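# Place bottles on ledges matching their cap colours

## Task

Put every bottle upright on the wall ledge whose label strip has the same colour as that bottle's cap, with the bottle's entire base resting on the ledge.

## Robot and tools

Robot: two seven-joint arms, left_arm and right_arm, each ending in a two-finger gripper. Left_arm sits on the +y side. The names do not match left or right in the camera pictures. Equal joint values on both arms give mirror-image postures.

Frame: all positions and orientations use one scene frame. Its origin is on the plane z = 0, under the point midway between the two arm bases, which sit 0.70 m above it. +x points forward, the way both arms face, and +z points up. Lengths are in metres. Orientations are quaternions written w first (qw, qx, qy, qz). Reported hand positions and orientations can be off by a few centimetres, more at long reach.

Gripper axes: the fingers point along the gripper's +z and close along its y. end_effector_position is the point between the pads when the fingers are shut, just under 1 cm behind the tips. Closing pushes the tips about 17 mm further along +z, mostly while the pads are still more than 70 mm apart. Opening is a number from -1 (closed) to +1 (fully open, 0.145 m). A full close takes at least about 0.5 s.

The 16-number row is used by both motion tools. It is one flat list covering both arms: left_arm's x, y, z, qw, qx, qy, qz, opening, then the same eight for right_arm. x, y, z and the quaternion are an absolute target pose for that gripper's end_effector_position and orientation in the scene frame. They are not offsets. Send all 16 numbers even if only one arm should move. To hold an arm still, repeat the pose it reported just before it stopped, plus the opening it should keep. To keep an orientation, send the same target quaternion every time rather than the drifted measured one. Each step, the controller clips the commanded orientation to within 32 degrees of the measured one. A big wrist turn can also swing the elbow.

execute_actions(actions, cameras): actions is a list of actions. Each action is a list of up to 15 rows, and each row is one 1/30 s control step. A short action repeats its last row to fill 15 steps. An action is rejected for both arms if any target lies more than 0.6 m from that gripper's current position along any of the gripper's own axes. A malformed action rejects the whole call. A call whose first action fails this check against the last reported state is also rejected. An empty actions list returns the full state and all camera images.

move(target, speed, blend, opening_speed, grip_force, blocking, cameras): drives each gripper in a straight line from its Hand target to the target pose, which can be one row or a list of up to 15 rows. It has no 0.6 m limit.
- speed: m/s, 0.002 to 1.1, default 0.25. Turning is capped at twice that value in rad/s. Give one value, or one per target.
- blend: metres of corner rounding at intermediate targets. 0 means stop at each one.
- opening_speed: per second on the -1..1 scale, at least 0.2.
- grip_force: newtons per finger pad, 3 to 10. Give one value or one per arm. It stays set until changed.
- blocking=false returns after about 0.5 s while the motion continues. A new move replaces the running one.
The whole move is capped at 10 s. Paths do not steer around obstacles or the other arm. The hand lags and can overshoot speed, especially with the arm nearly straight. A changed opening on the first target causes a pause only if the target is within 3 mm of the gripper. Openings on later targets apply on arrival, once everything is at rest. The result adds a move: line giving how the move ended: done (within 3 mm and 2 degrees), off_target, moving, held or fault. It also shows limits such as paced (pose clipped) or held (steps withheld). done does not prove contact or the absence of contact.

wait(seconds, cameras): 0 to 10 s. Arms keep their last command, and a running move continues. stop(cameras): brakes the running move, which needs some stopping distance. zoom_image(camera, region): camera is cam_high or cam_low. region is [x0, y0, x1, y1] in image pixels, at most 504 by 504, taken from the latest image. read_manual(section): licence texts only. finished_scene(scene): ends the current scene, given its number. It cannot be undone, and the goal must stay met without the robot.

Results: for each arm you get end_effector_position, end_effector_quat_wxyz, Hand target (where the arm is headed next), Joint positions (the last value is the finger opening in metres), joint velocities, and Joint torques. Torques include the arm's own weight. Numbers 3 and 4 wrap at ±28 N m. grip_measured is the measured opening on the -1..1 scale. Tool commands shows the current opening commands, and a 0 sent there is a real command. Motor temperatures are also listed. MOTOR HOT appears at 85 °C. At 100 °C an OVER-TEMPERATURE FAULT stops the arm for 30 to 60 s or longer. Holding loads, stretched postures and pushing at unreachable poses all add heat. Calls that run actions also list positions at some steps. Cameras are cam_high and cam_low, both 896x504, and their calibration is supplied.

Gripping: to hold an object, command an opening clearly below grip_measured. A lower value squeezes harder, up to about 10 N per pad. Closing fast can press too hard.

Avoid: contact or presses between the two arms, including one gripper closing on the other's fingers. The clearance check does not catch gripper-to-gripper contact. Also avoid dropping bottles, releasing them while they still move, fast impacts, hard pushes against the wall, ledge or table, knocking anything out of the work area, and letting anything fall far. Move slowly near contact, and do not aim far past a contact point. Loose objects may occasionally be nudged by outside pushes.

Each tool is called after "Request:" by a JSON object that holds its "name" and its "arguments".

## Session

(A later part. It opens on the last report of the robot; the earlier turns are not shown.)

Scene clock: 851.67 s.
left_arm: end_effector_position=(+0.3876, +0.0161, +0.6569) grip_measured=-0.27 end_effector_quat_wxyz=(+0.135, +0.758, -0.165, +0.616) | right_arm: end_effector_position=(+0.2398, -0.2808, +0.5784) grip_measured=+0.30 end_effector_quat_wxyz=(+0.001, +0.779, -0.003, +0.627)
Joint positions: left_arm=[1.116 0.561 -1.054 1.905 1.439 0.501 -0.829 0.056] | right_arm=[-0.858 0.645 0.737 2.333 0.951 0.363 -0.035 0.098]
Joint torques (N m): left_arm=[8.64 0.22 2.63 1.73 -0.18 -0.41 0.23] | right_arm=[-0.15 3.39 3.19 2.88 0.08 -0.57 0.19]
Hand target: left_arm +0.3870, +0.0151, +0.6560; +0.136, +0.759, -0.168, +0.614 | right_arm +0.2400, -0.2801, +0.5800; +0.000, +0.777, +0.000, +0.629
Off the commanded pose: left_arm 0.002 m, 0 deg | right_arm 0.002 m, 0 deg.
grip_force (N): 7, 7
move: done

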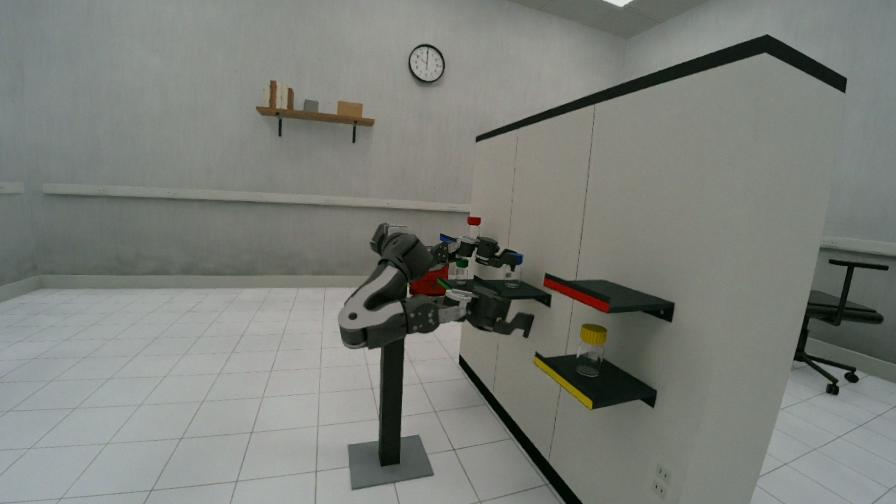

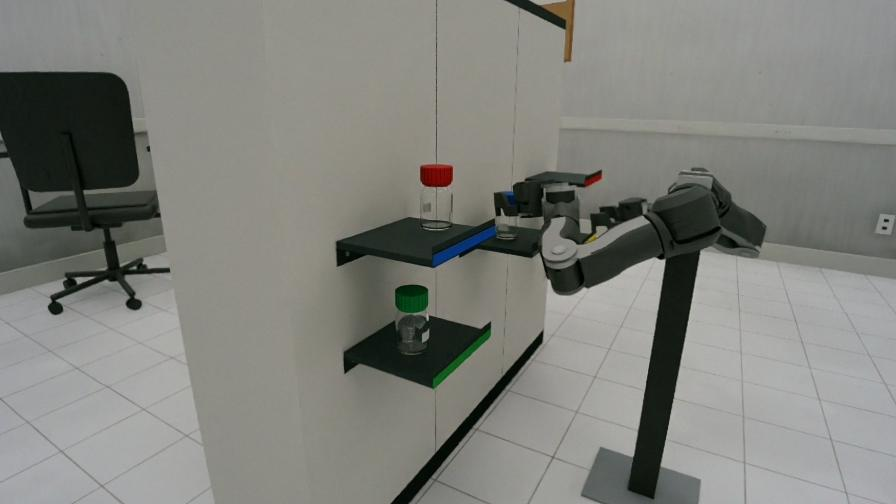

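Request:
{"name": "move", "arguments": {"target": [[0.387,0.015,0.70,0.136,0.7586,-0.168,0.614,-0.5,0.24,-0.28,0.58,0,0.777,0,0.629,0.3],[0.27,0.08,0.70,0.136,0.7586,-0.168,0.614,-0.5,0.24,-0.28,0.58,0,0.777,0,0.629,0.3],[0.24,0.25,0.76,0,0.777,0,0.629,-0.5,0.24,-0.28,0.58,0,0.777,0,0.629,0.3],[0.24,0.437,0.802,0,0.777,0,0.629,-0.5,0.24,-0.28,0.58,0,0.777,0,0.629,0.3]], "speed": [0.08,0.12,0.13,0.13], "blend": [0.005,0.03,0.03,0], "cameras": ["all"]}}

Request:
{"name": "zoom_image", "arguments": {"camera": "cam_low", "region": [380, 120, 630, 290]}}

Scene clock: 877.50 s.
left_arm: end_effector_position=(+0.2403, +0.4387, +0.7992) grip_measured=-0.27 end_effector_quat_wxyz=(-0.012, +0.709, -0.051, +0.703) | right_arm: end_effector_position=(+0.2398, -0.2808, +0.5784) grip_measured=+0.30 end_effector_quat_wxyz=(+0.001, +0.779, -0.003, +0.627)
Joint positions: left_arm=[-0.638 1.254 1.572 1.484 0.974 0.782 0.758 0.056] | right_arm=[-0.858 0.645 0.737 2.333 0.951 0.363 -0.035 0.098]
Joint torques (N m): left_arm=[2.44 8.35 2.55 1.33 0.39 -0.38 0.18] | right_arm=[-0.15 3.31 3.11 2.96 0.08 -0.58 0.19]
Hand target: left_arm +0.2403, +0.4372, +0.8017; -0.010, +0.707, -0.054, +0.705 | right_arm +0.2400, -0.2801, +0.5800; +0.000, +0.777, +0.000, +0.629
Off the commanded pose: left_arm 0.003 m, 13 deg | right_arm 0.002 m, 0 deg.
joint sent to its limit (left arm) — joint 3 (upper arm roll), upper limit; joint 6 (wrist pitch), upper limit. The joint targets are off in orientation, not in position.
grip_force (N): 7, 7
move: off_target (left_arm)

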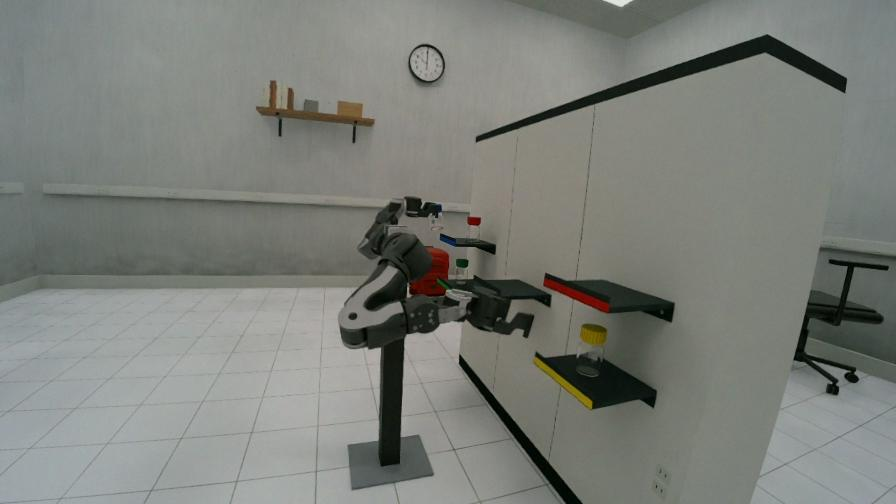

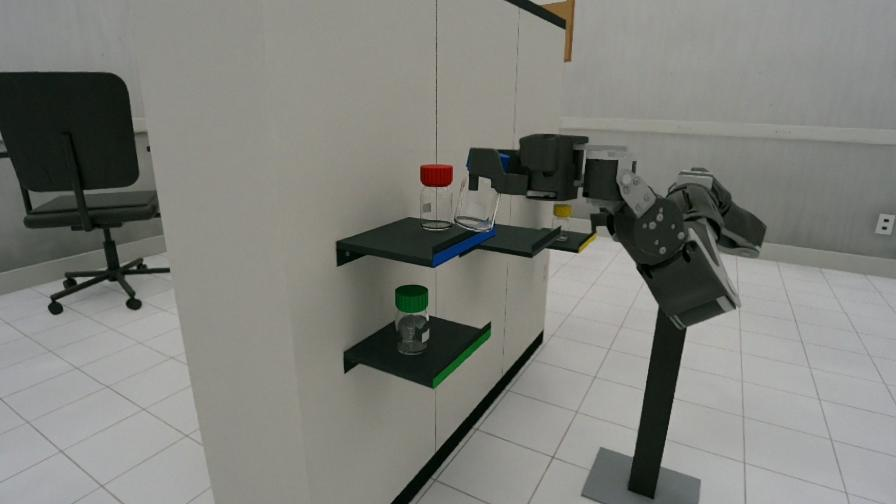

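Scaled by 2.016 from the camera's 896x504 image, which has a finer 1280x720 frame.

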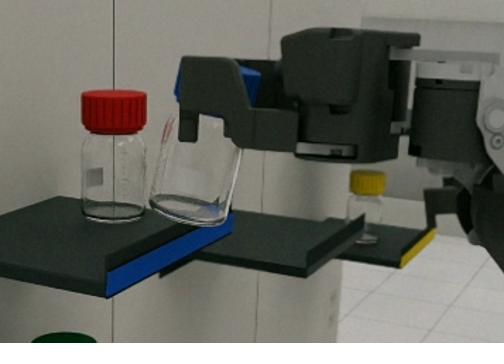

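Request:
{"name": "move", "arguments": {"target": [0.31,0.437,0.81,0,0.777,0,0.629,-0.5,0.24,-0.28,0.58,0,0.777,0,0.629,0.3], "speed": 0.08, "cameras": ["all"]}}

Request:
{"name": "zoom_image", "arguments": {"camera": "cam_low", "region": [330, 120, 580, 290]}}

Scene clock: 890.63 s.
left_arm: end_effector_position=(+0.3102, +0.4367, +0.8091) grip_measured=-0.27 end_effector_quat_wxyz=(-0.002, +0.749, -0.021, +0.662) | right_arm: end_effector_position=(+0.2398, -0.2808, +0.5784) grip_measured=+0.30 end_effector_quat_wxyz=(+0.001, +0.779, -0.003, +0.627)
Joint positions: left_arm=[-0.843 1.542 1.573 1.283 1.186 0.782 0.516 0.056] | right_arm=[-0.858 0.645 0.737 2.333 0.951 0.363 -0.035 0.098]
Joint torques (N m): left_arm=[3.57 6.29 2.95 1.11 0.44 -0.48 -0.11] | right_arm=[-0.17 3.23 3.33 2.91 0.06 -0.58 0.2]
Hand target: left_arm +0.3102, +0.4371, +0.8098; -0.003, +0.749, -0.019, +0.663 | right_arm +0.2400, -0.2801, +0.5800; +0.000, +0.777, +0.000, +0.629
Off the commanded pose: left_arm 0.001 m, 6 deg | right_arm 0.002 m, 0 deg.
joint sent to its limit (left arm) — joint 3 (upper arm roll), upper limit; joint 6 (wrist pitch), upper limit. The joint targets are off in orientation, not in position.
grip_force (N): 7, 7
move: off_target (left_arm)

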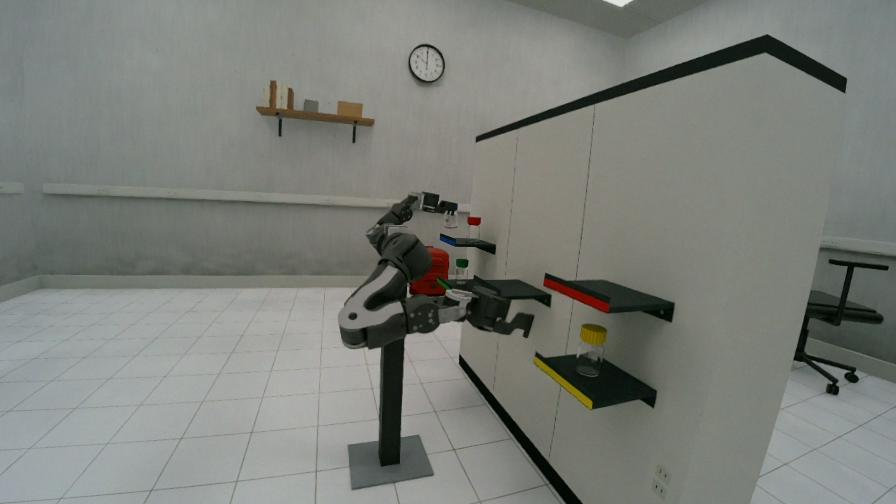

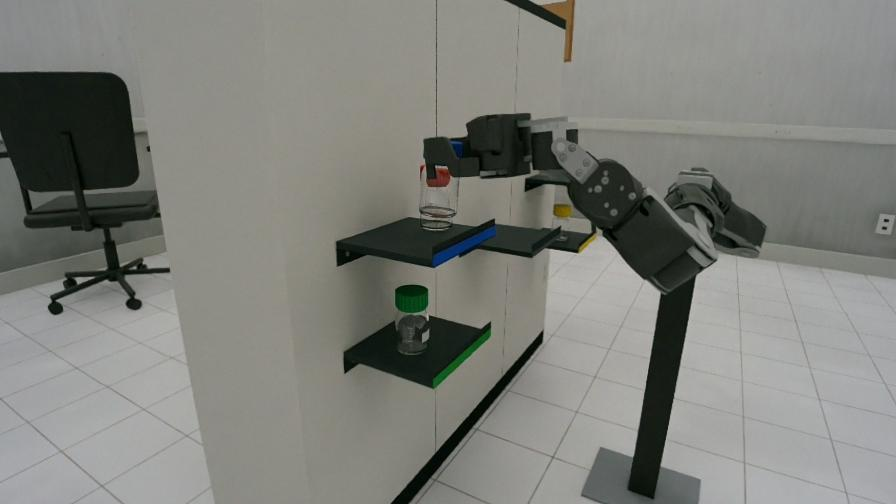

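Scaled by 2.016 from the camera's 896x504 image, which has a finer 1280x720 frame.

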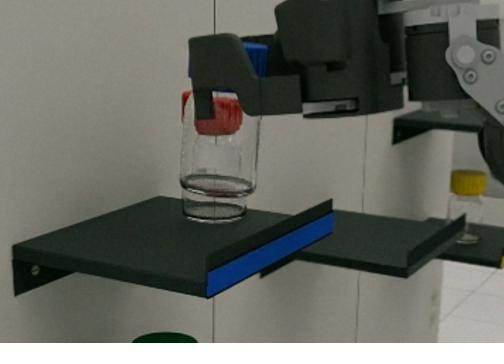

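Request:
{"name": "move", "arguments": {"target": [[0.378,0.439,0.805,0,0.777,0,0.629,-0.5,0.24,-0.28,0.58,0,0.777,0,0.629,0.3],[0.378,0.439,0.780,0,0.777,0,0.629,-0.5,0.24,-0.28,0.58,0,0.777,0,0.629,0.3]], "speed": [0.07,0.03], "cameras": ["all"]}}

Request:
{"name": "zoom_image", "arguments": {"camera": "cam_low", "region": [330, 120, 580, 290]}}

Request:
{"name": "zoom_image", "arguments": {"camera": "cam_high", "region": [400, 180, 530, 280]}}

Scene clock: 904.60 s.
left_arm: end_effector_position=(+0.3781, +0.4384, +0.7778) grip_measured=-0.27 end_effector_quat_wxyz=(+0.001, +0.781, -0.001, +0.624) | right_arm: end_effector_position=(+0.2398, -0.2808, +0.5784) grip_measured=+0.30 end_effector_quat_wxyz=(+0.001, +0.779, -0.003, +0.627)
Joint positions: left_arm=[-1.062 1.773 1.548 1.04 1.305 0.665 0.426 0.056] | right_arm=[-0.858 0.645 0.737 2.333 0.951 0.363 -0.035 0.098]
Joint torques (N m): left_arm=[5.79 4.07 3.23 1.31 0.43 -0.89 -0.05] | right_arm=[-0.09 3.34 3.22 2.96 0.08 -0.55 0.18]
Hand target: left_arm +0.3780, +0.4391, +0.7800; +0.000, +0.777, +0.000, +0.629 | right_arm +0.2400, -0.2801, +0.5800; +0.000, +0.777, +0.000, +0.629
Off the commanded pose: left_arm 0.002 m, 1 deg | right_arm 0.002 m, 0 deg.
grip_force (N): 7, 7
move: done

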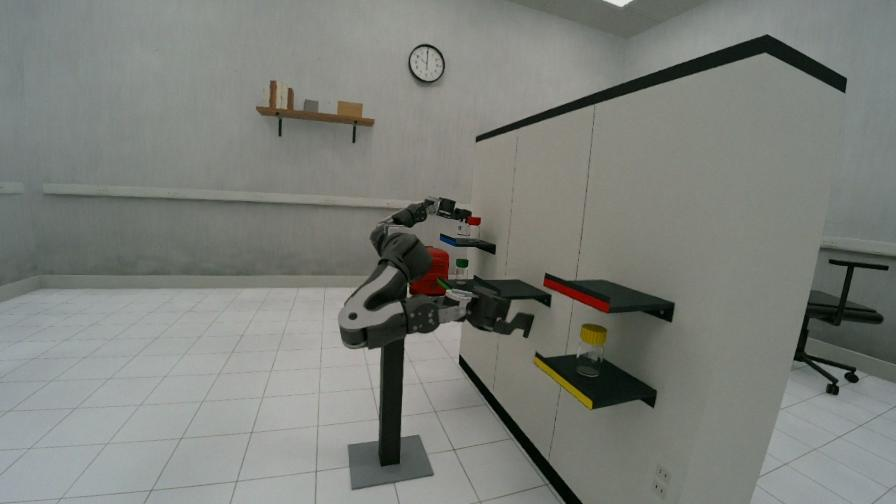

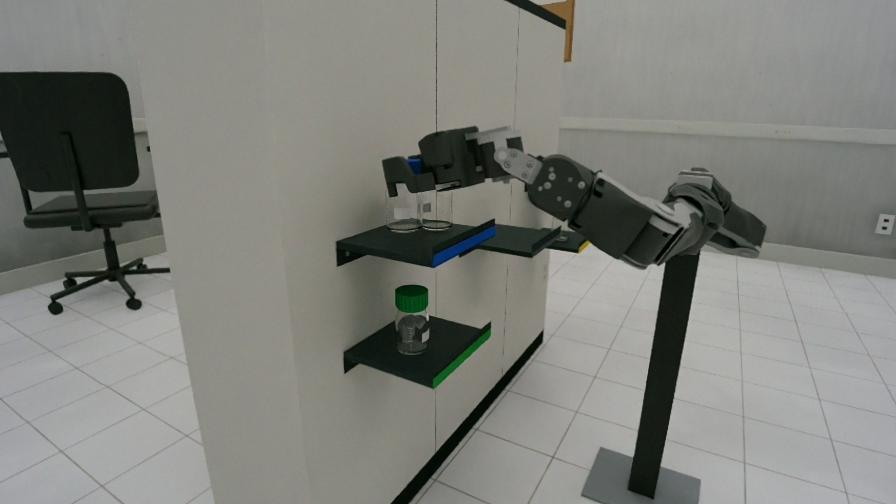

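Scaled by 2.016 from the camera's 896x504 image, which has a finer 1280x720 frame.

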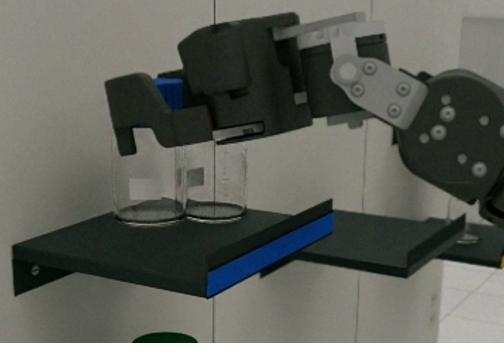

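Scaled by 3.877 from the camera's 896x504 image, which has a finer 1280x720 frame.

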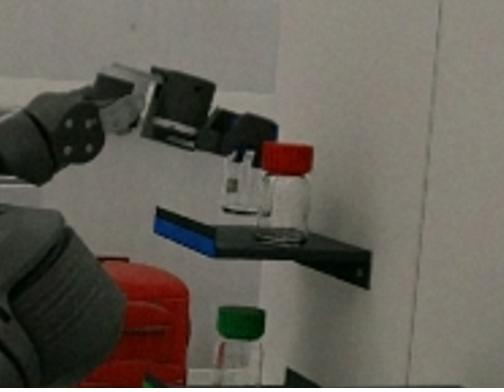

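Request:
{"name": "move", "arguments": {"target": [0.378,0.439,0.772,0,0.777,0,0.629,-0.5,0.24,-0.28,0.58,0,0.777,0,0.629,0.3], "speed": 0.015}}

Request:
{"name": "move", "arguments": {"target": [0.378,0.439,0.766,0,0.777,0,0.629,-0.5,0.24,-0.28,0.58,0,0.777,0,0.629,0.3], "speed": 0.015}}

Request:
{"name": "move", "arguments": {"target": [0.378,0.439,0.760,0,0.777,0,0.629,-0.5,0.24,-0.28,0.58,0,0.777,0,0.629,0.3], "speed": 0.015}}

Scene clock: 914.97 s.
left_arm: end_effector_position=(+0.3782, +0.4380, +0.7704) grip_measured=-0.27 end_effector_quat_wxyz=(+0.002, +0.781, -0.001, +0.625) | right_arm: end_effector_position=(+0.2398, -0.2808, +0.5784) grip_measured=+0.30 end_effector_quat_wxyz=(+0.001, +0.779, -0.003, +0.627)
Joint positions: left_arm=[-1.089 1.755 1.548 1.062 1.322 0.64 0.413 0.056] | right_arm=[-0.858 0.645 0.737 2.333 0.951 0.363 -0.035 0.098]
Joint torques (N m): left_arm=[5.58 3.76 3.17 1.28 0.42 -0.87 -0.05] | right_arm=[-0.17 3.39 3.21 2.86 0.06 -0.57 0.18]
Hand target: left_arm +0.3780, +0.4389, +0.7720; +0.000, +0.777, +0.000, +0.629 | right_arm +0.2400, -0.2801, +0.5800; +0.000, +0.777, +0.000, +0.629
Off the commanded pose: left_arm 0.002 m, 1 deg | right_arm 0.002 m, 0 deg.
grip_force (N): 7, 7
move: done

Scene clock: 915.67 s.
left_arm: end_effector_position=(+0.3782, +0.4381, +0.7644) grip_measured=-0.27 end_effector_quat_wxyz=(+0.002, +0.781, -0.001, +0.625) | right_arm: end_effector_position=(+0.2398, -0.2808, +0.5784) grip_measured=+0.30 end_effector_quat_wxyz=(+0.001, +0.779, -0.003, +0.627)
Joint positions: left_arm=[-1.111 1.742 1.548 1.077 1.334 0.62 0.404 0.056] | right_arm=[-0.858 0.645 0.737 2.333 0.951 0.363 -0.035 0.098]
Joint torques (N m): left_arm=[5.5 3.57 3.15 1.22 0.43 -0.89 -0.05] | right_arm=[-0.2 3.2 3.15 2.81 0.09 -0.53 0.2]
Hand target: left_arm +0.3780, +0.4390, +0.7659; +0.000, +0.777, +0.000, +0.629 | right_arm +0.2400, -0.2801, +0.5800; +0.000, +0.777, +0.000, +0.629
Off the commanded pose: left_arm 0.002 m, 1 deg | right_arm 0.002 m, 0 deg.
grip_force (N): 7, 7
move: done

Scene clock: 916.37 s.
left_arm: end_effector_position=(+0.3782, +0.4380, +0.7595) grip_measured=-0.27 end_effector_quat_wxyz=(+0.002, +0.779, -0.001, +0.626) | right_arm: end_effector_position=(+0.2398, -0.2808, +0.5784) grip_measured=+0.30 end_effector_quat_wxyz=(+0.001, +0.779, -0.003, +0.627)
Joint positions: left_arm=[-1.131 1.73 1.548 1.091 1.347 0.598 0.395 0.056] | right_arm=[-0.858 0.645 0.737 2.333 0.951 0.363 -0.035 0.098]
Joint torques (N m): left_arm=[5.21 3.42 2.97 1.2 0.41 -0.85 -0.05] | right_arm=[-0.09 3.36 3.14 2.96 0.09 -0.55 0.19]
Hand target: left_arm +0.3780, +0.4391, +0.7599; +0.000, +0.777, +0.000, +0.629 | right_arm +0.2400, -0.2801, +0.5800; +0.000, +0.777, +0.000, +0.629
Off the commanded pose: left_arm 0.001 m, 0 deg | right_arm 0.002 m, 0 deg.
grip_force (N): 7, 7
move: done

Request:
{"name": "move", "arguments": {"target": [0.378,0.439,0.754,0,0.777,0,0.629,-0.5,0.24,-0.28,0.58,0,0.777,0,0.629,0.3], "speed": 0.015, "cameras": ["all"]}}

Request:
{"name": "zoom_image", "arguments": {"camera": "cam_low", "region": [330, 120, 580, 290]}}

Scene clock: 921.93 s.
left_arm: end_effector_position=(+0.3778, +0.4382, +0.7588) grip_measured=-0.27 end_effector_quat_wxyz=(+0.002, +0.773, -0.002, +0.634) | right_arm: end_effector_position=(+0.2398, -0.2808, +0.5784) grip_measured=+0.30 end_effector_quat_wxyz=(+0.001, +0.779, -0.003, +0.627)
Joint positions: left_arm=[-1.145 1.718 1.548 1.104 1.362 0.566 0.387 0.056] | right_arm=[-0.858 0.645 0.737 2.333 0.951 0.363 -0.035 0.098]
Joint torques (N m): left_arm=[4.07 3.42 1.98 1.31 0.31 -0.53 -0.04] | right_arm=[-0.01 3.39 3.21 2.91 0.07 -0.58 0.2]
Hand target: left_arm +0.3779, +0.4391, +0.7539; +0.000, +0.777, +0.000, +0.629 | right_arm +0.2400, -0.2801, +0.5800; +0.000, +0.777, +0.000, +0.629
Off the commanded pose: left_arm 0.005 m, 1 deg | right_arm 0.002 m, 0 deg.
grip_force (N): 7, 7
move: off_target (left_arm)

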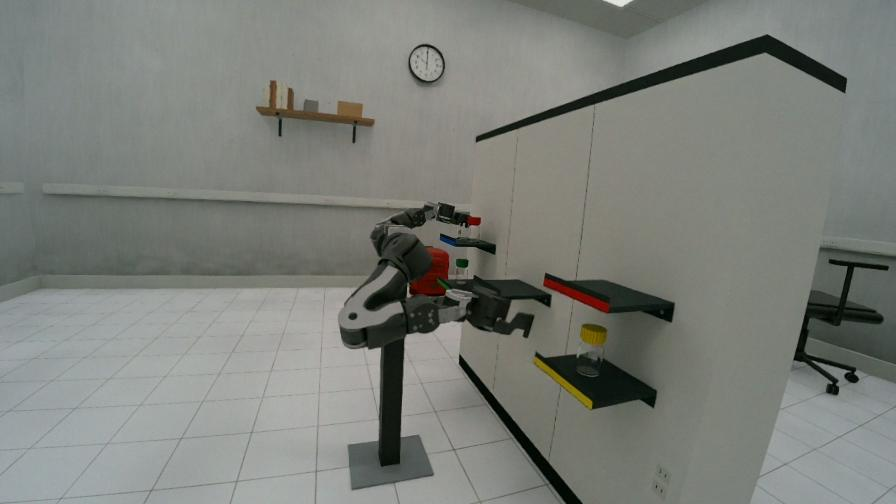

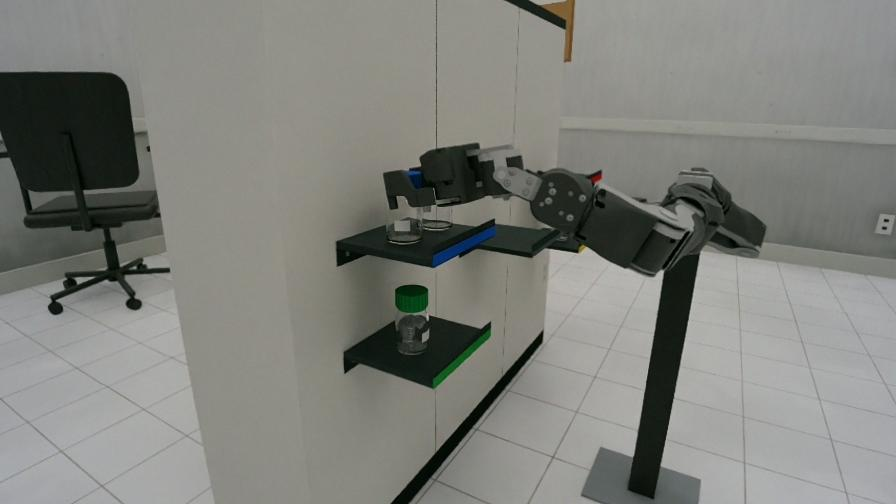

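Scaled by 2.016 from the camera's 896x504 image, which has a finer 1280x720 frame.

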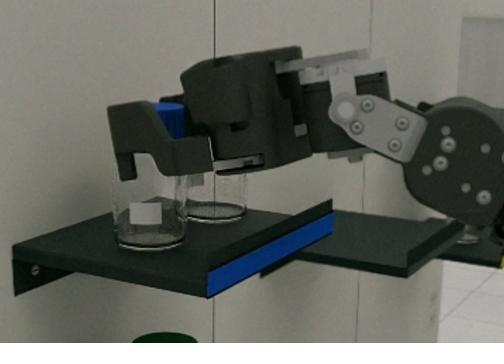

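Request:
{"name": "move", "arguments": {"target": [[0.378,0.439,0.758,0,0.777,0,0.629,-0.5,0.24,-0.28,0.58,0,0.777,0,0.629,0.3],[0.378,0.439,0.759,0,0.777,0,0.629,-0.02,0.24,-0.28,0.58,0,0.777,0,0.629,0.3],[0.25,0.439,0.765,0,0.777,0,0.629,-0.02,0.24,-0.28,0.58,0,0.777,0,0.629,0.3]], "speed": [0.02,0.02,0.1], "opening_speed": 0.5, "cameras": ["all"]}}

Request:
{"name": "zoom_image", "arguments": {"camera": "cam_low", "region": [330, 120, 580, 290]}}

Request:
{"name": "zoom_image", "arguments": {"camera": "cam_high", "region": [400, 180, 530, 280]}}

Scene clock: 940.13 s.
left_arm: end_effector_position=(+0.2498, +0.4398, +0.7647) grip_measured=-0.02 end_effector_quat_wxyz=(-0.005, +0.746, -0.017, +0.666) | right_arm: end_effector_position=(+0.2398, -0.2808, +0.5784) grip_measured=+0.30 end_effector_quat_wxyz=(+0.001, +0.779, -0.003, +0.627)
Joint positions: left_arm=[-0.801 1.216 1.576 1.535 1.096 0.782 0.621 0.074] | right_arm=[-0.858 0.645 0.737 2.333 0.951 0.363 -0.035 0.098]
Joint torques (N m): left_arm=[1.91 6.74 2.29 1.1 0.28 -0.44 0.22] | right_arm=[-0.15 3.31 3.19 2.92 0.08 -0.55 0.18]
Hand target: left_arm +0.2503, +0.4391, +0.7647; -0.004, +0.746, -0.019, +0.665 | right_arm +0.2400, -0.2801, +0.5800; +0.000, +0.777, +0.000, +0.629
Off the commanded pose: left_arm 0.001 m, 6 deg | right_arm 0.002 m, 0 deg.
joint read past its limit (left arm) — joint 3 (upper arm roll), upper limit.
joint sent to its limit (left arm) — joint 3 (upper arm roll), upper limit; joint 6 (wrist pitch), upper limit. The joint targets are off in orientation, not in position.
grip_force (N): 7, 7
move: off_target (left_arm)

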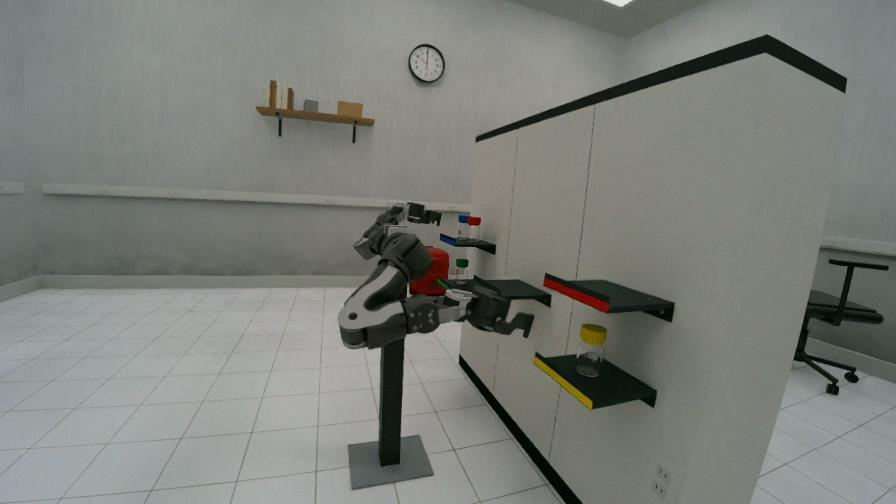

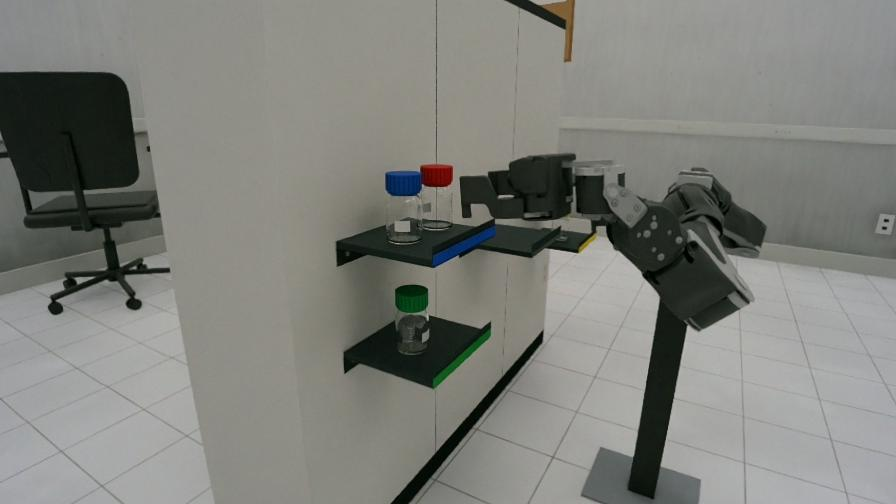

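Scaled by 2.016 from the camera's 896x504 image, which has a finer 1280x720 frame.

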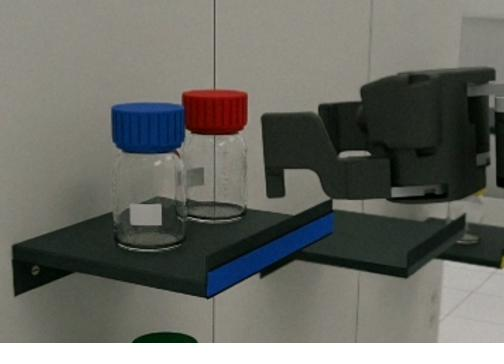

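Scaled by 3.877 from the camera's 896x504 image, which has a finer 1280x720 frame.

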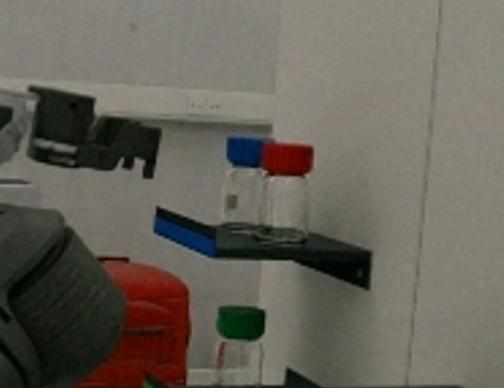

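Request:
{"name": "move", "arguments": {"target": [[0.245,0.287,0.765,-0.1092,0.7652,0.1349,0.6194,0.1,0.24,-0.28,0.58,0,0.777,0,0.629,0.3],[0.315,0.313,0.76,-0.1092,0.7652,0.1349,0.6194,0.1,0.24,-0.28,0.58,0,0.777,0,0.629,0.3]], "speed": 0.1, "cameras": ["all"]}}

Request:
{"name": "zoom_image", "arguments": {"camera": "cam_low", "region": [330, 120, 580, 290]}}

Request:
{"name": "zoom_image", "arguments": {"camera": "cam_high", "region": [400, 180, 530, 280]}}

Scene clock: 974.97 s.
left_arm: end_effector_position=(+0.3149, +0.3136, +0.7610) grip_measured=+0.10 end_effector_quat_wxyz=(-0.126, +0.704, +0.104, +0.692) | right_arm: end_effector_position=(+0.2398, -0.2808, +0.5784) grip_measured=+0.30 end_effector_quat_wxyz=(+0.001, +0.779, -0.003, +0.627)
Joint positions: left_arm=[0.389 1.164 0.245 2.167 1.584 0.782 -0.955 0.083] | right_arm=[-0.858 0.645 0.737 2.333 0.951 0.363 -0.035 0.098]
Joint torques (N m): left_arm=[5.16 4.13 1.42 0.79 -0.13 -0.38 -0.08] | right_arm=[-0.2 3.42 3.17 2.88 0.06 -0.56 0.2]
Hand target: left_arm +0.3152, +0.3131, +0.7598; -0.125, +0.705, +0.105, +0.690 | right_arm +0.2400, -0.2801, +0.5800; +0.000, +0.777, +0.000, +0.629
Off the commanded pose: left_arm 0.001 m, 12 deg | right_arm 0.002 m, 0 deg.
joint sent to its limit (left arm) — joint 5 (forearm roll), upper limit; joint 6 (wrist pitch), upper limit. The joint targets are off in orientation, not in position.
grip_force (N): 7, 7
move: off_target (left_arm)

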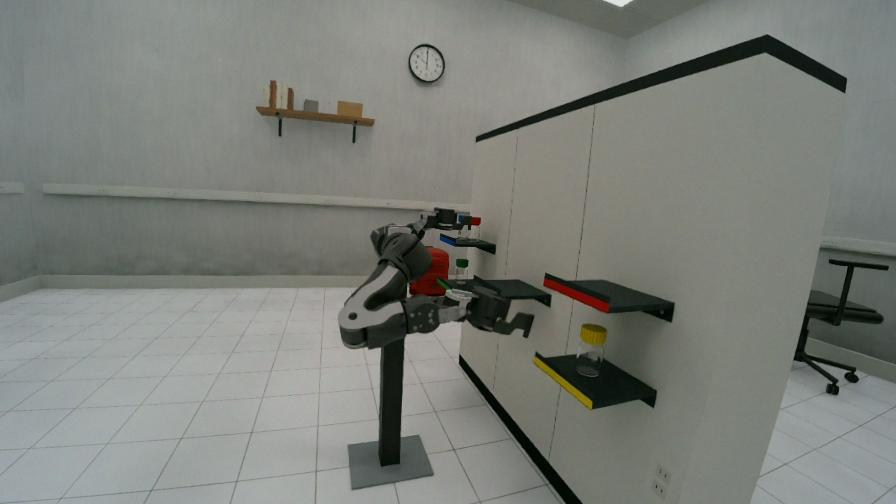

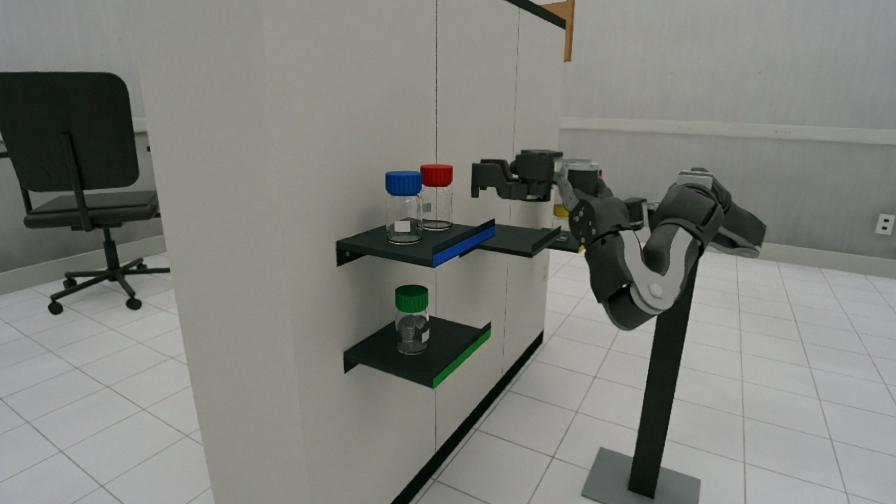

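Scaled by 2.016 from the camera's 896x504 image, which has a finer 1280x720 frame.

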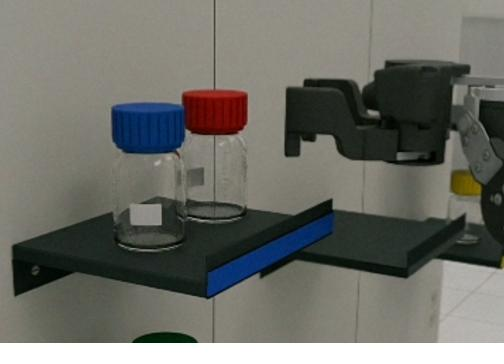

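Scaled by 3.877 from the camera's 896x504 image, which has a finer 1280x720 frame.

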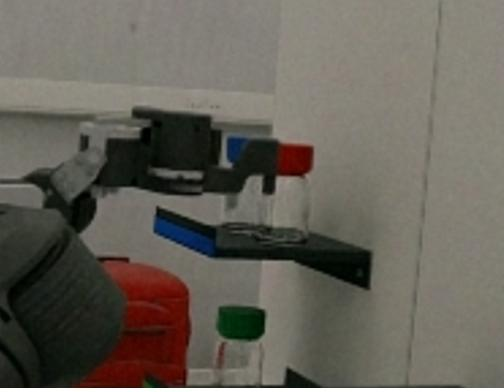

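Request:
{"name": "move", "arguments": {"target": [0.352,0.327,0.76,-0.1092,0.7652,0.1349,0.6194,0.1,0.24,-0.28,0.58,0,0.777,0,0.629,0.3], "speed": 0.05, "cameras": ["all"]}}

Request:
{"name": "zoom_image", "arguments": {"camera": "cam_low", "region": [370, 140, 540, 260]}}

Request:
{"name": "zoom_image", "arguments": {"camera": "cam_high", "region": [430, 190, 520, 260]}}

Scene clock: 990.30 s.
left_arm: end_effector_position=(+0.3514, +0.3284, +0.7606) grip_measured=+0.10 end_effector_quat_wxyz=(-0.121, +0.727, +0.122, +0.665) | right_arm: end_effector_position=(+0.2398, -0.2808, +0.5784) grip_measured=+0.30 end_effector_quat_wxyz=(+0.001, +0.779, -0.003, +0.627)
Joint positions: left_arm=[0.739 1.167 -0.114 1.951 1.584 0.782 -0.933 0.083] | right_arm=[-0.858 0.645 0.737 2.333 0.951 0.363 -0.035 0.098]
Joint torques (N m): left_arm=[6.4 4.18 1.7 0.65 -0.12 -0.39 0.23] | right_arm=[-0.2 3.44 3.21 3 0.09 -0.58 0.19]
Hand target: left_arm +0.3521, +0.3271, +0.7597; -0.119, +0.729, +0.119, +0.664 | right_arm +0.2400, -0.2801, +0.5800; +0.000, +0.777, +0.000, +0.629
Off the commanded pose: left_arm 0.002 m, 7 deg | right_arm 0.002 m, 0 deg.
joint sent to its limit (left arm) — joint 5 (forearm roll), upper limit; joint 6 (wrist pitch), upper limit. The joint targets are off in orientation, not in position.
grip_force (N): 7, 7
move: off_target (left_arm)

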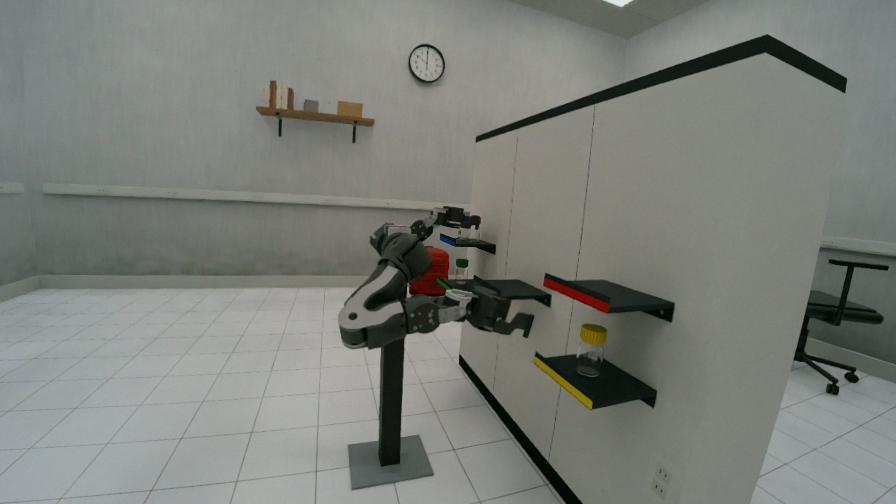

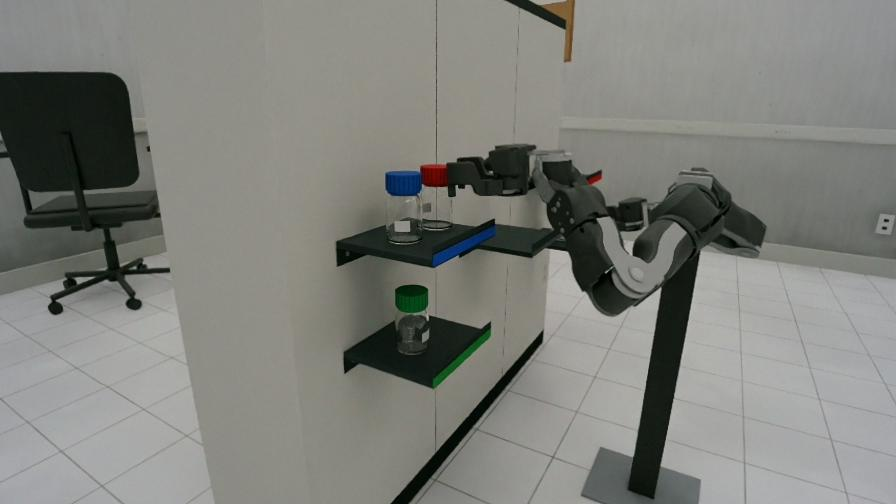

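Scaled by 2.965 from the camera's 896x504 image, which has a finer 1280x720 frame.

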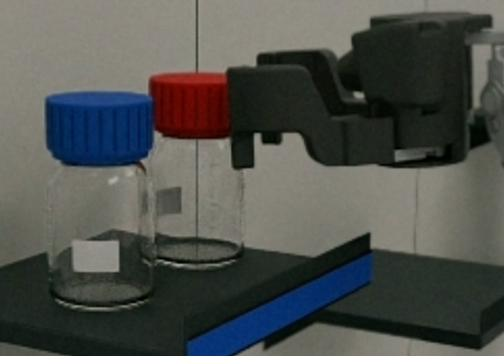

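Scaled by 5.600 from the camera's 896x504 image, which has a finer 1280x720 frame.

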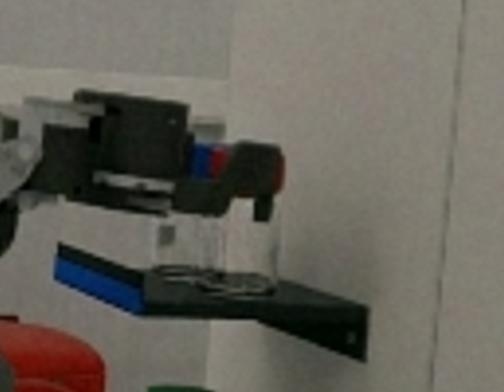

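Request:
{"name": "move", "arguments": {"target": [0.379,0.337,0.76,-0.1092,0.7652,0.1349,0.6194,0.1,0.24,-0.28,0.58,0,0.777,0,0.629,0.3], "speed": 0.04, "cameras": ["all"]}}

Request:
{"name": "zoom_image", "arguments": {"camera": "cam_low", "region": [370, 140, 540, 260]}}

Request:
{"name": "zoom_image", "arguments": {"camera": "cam_high", "region": [430, 190, 520, 260]}}

Scene clock: 1002.23 s.
left_arm: end_effector_position=(+0.3780, +0.3391, +0.7610) grip_measured=+0.10 end_effector_quat_wxyz=(-0.118, +0.744, +0.130, +0.644) | right_arm: end_effector_position=(+0.2398, -0.2808, +0.5784) grip_measured=+0.30 end_effector_quat_wxyz=(+0.001, +0.779, -0.003, +0.627)
Joint positions: left_arm=[0.996 1.154 -0.377 1.775 1.584 0.782 -0.884 0.083] | right_arm=[-0.858 0.645 0.737 2.333 0.951 0.363 -0.035 0.098]
Joint torques (N m): left_arm=[7.32 2.6 1.85 0.76 -0.11 -0.41 0.23] | right_arm=[-0.25 3.15 3.3 2.89 0.1 -0.54 0.18]
Hand target: left_arm +0.3792, +0.3371, +0.7598; -0.114, +0.746, +0.127, +0.643 | right_arm +0.2400, -0.2801, +0.5800; +0.000, +0.777, +0.000, +0.629
Off the commanded pose: left_arm 0.003 m, 4 deg | right_arm 0.002 m, 0 deg.
joint sent to its limit (left arm) — joint 5 (forearm roll), upper limit; joint 6 (wrist pitch), upper limit. The joint targets are off in orientation, not in position.
grip_force (N): 7, 7
move: off_target (left_arm)

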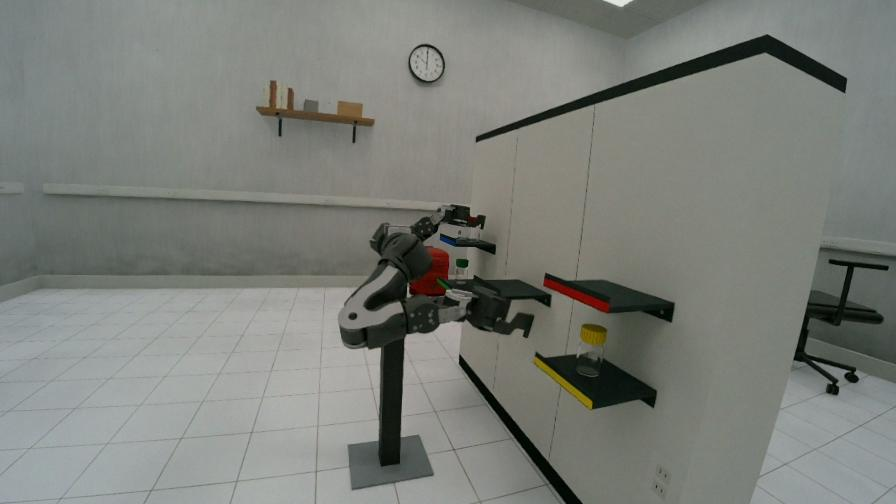

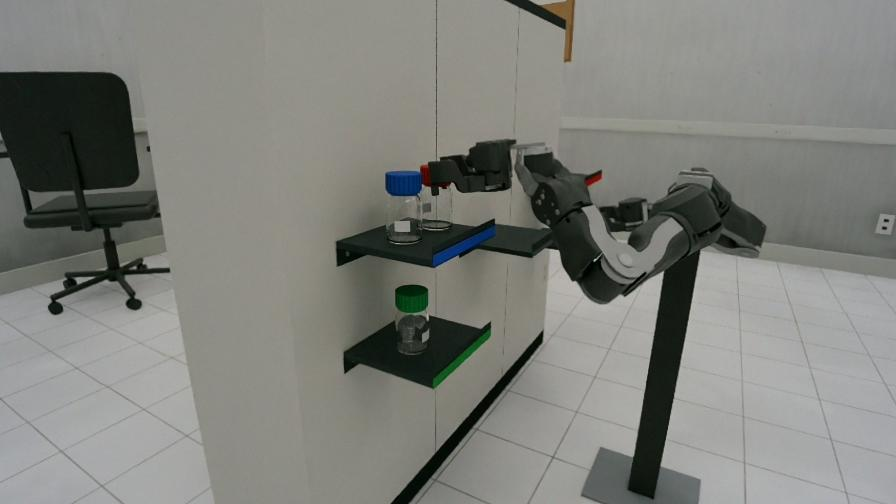

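Scaled by 2.965 from the camera's 896x504 image, which has a finer 1280x720 frame.

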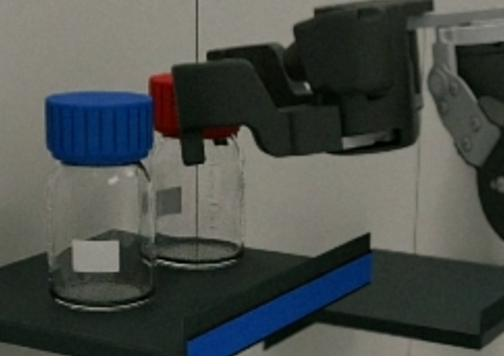

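Scaled by 5.600 from the camera's 896x504 image, which has a finer 1280x720 frame.

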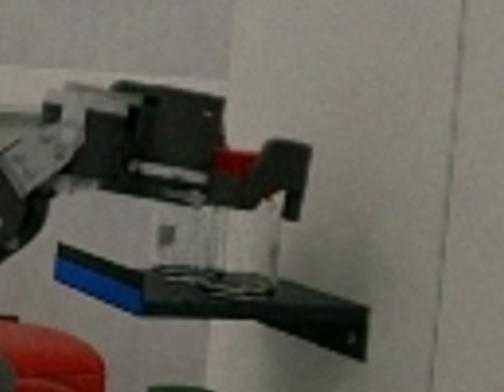

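Request:
{"name": "move", "arguments": {"target": [[0.381,0.336,0.76,-0.1092,0.7652,0.1349,0.6194,0.1,0.24,-0.28,0.58,0,0.777,0,0.629,0.3],[0.381,0.336,0.76,-0.1092,0.7652,0.1349,0.6194,-0.5,0.24,-0.28,0.58,0,0.777,0,0.629,0.3]], "speed": 0.04, "opening_speed": 0.4, "cameras": ["all"]}}

Request:
{"name": "zoom_image", "arguments": {"camera": "cam_low", "region": [370, 140, 540, 260]}}

Scene clock: 1013.13 s.
left_arm: end_effector_position=(+0.3798, +0.3383, +0.7622) grip_measured=-0.27 end_effector_quat_wxyz=(-0.118, +0.744, +0.130, +0.645) | right_arm: end_effector_position=(+0.2398, -0.2808, +0.5784) grip_measured=+0.30 end_effector_quat_wxyz=(+0.001, +0.779, -0.003, +0.627)
Joint positions: left_arm=[1.016 1.148 -0.395 1.767 1.582 0.782 -0.886 0.056] | right_arm=[-0.858 0.645 0.737 2.333 0.951 0.363 -0.035 0.098]
Joint torques (N m): left_arm=[6.69 2.41 1.87 0.9 -0.04 -0.41 0.18] | right_arm=[-0.09 3.39 3.08 2.81 0.06 -0.57 0.18]
Hand target: left_arm +0.3811, +0.3360, +0.7597; -0.114, +0.747, +0.127, +0.642 | right_arm +0.2400, -0.2801, +0.5800; +0.000, +0.777, +0.000, +0.629
Off the commanded pose: left_arm 0.003 m, 4 deg | right_arm 0.002 m, 0 deg.
joint sent to its limit (left arm) — joint 5 (forearm roll), upper limit; joint 6 (wrist pitch), upper limit. The joint targets are off in orientation, not in position.
grip_force (N): 7, 7
move: off_target (left_arm); target 2's new opening was sent with left_arm's hand 0.002 m and 4 deg from that target

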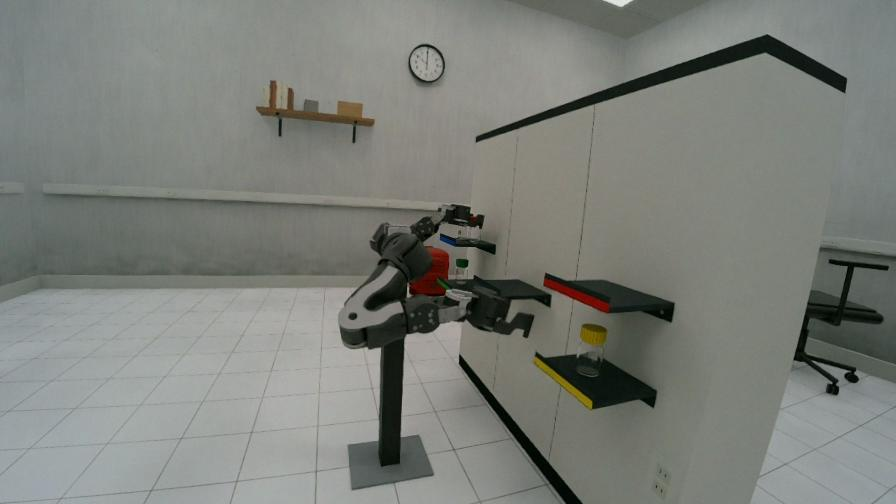

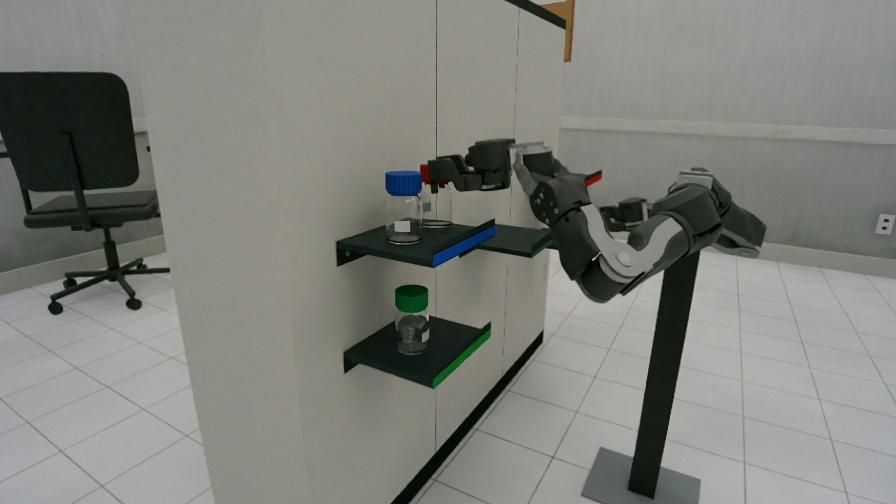

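Scaled by 2.965 from the camera's 896x504 image, which has a finer 1280x720 frame.

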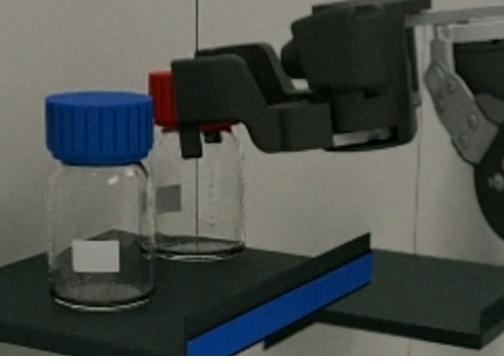

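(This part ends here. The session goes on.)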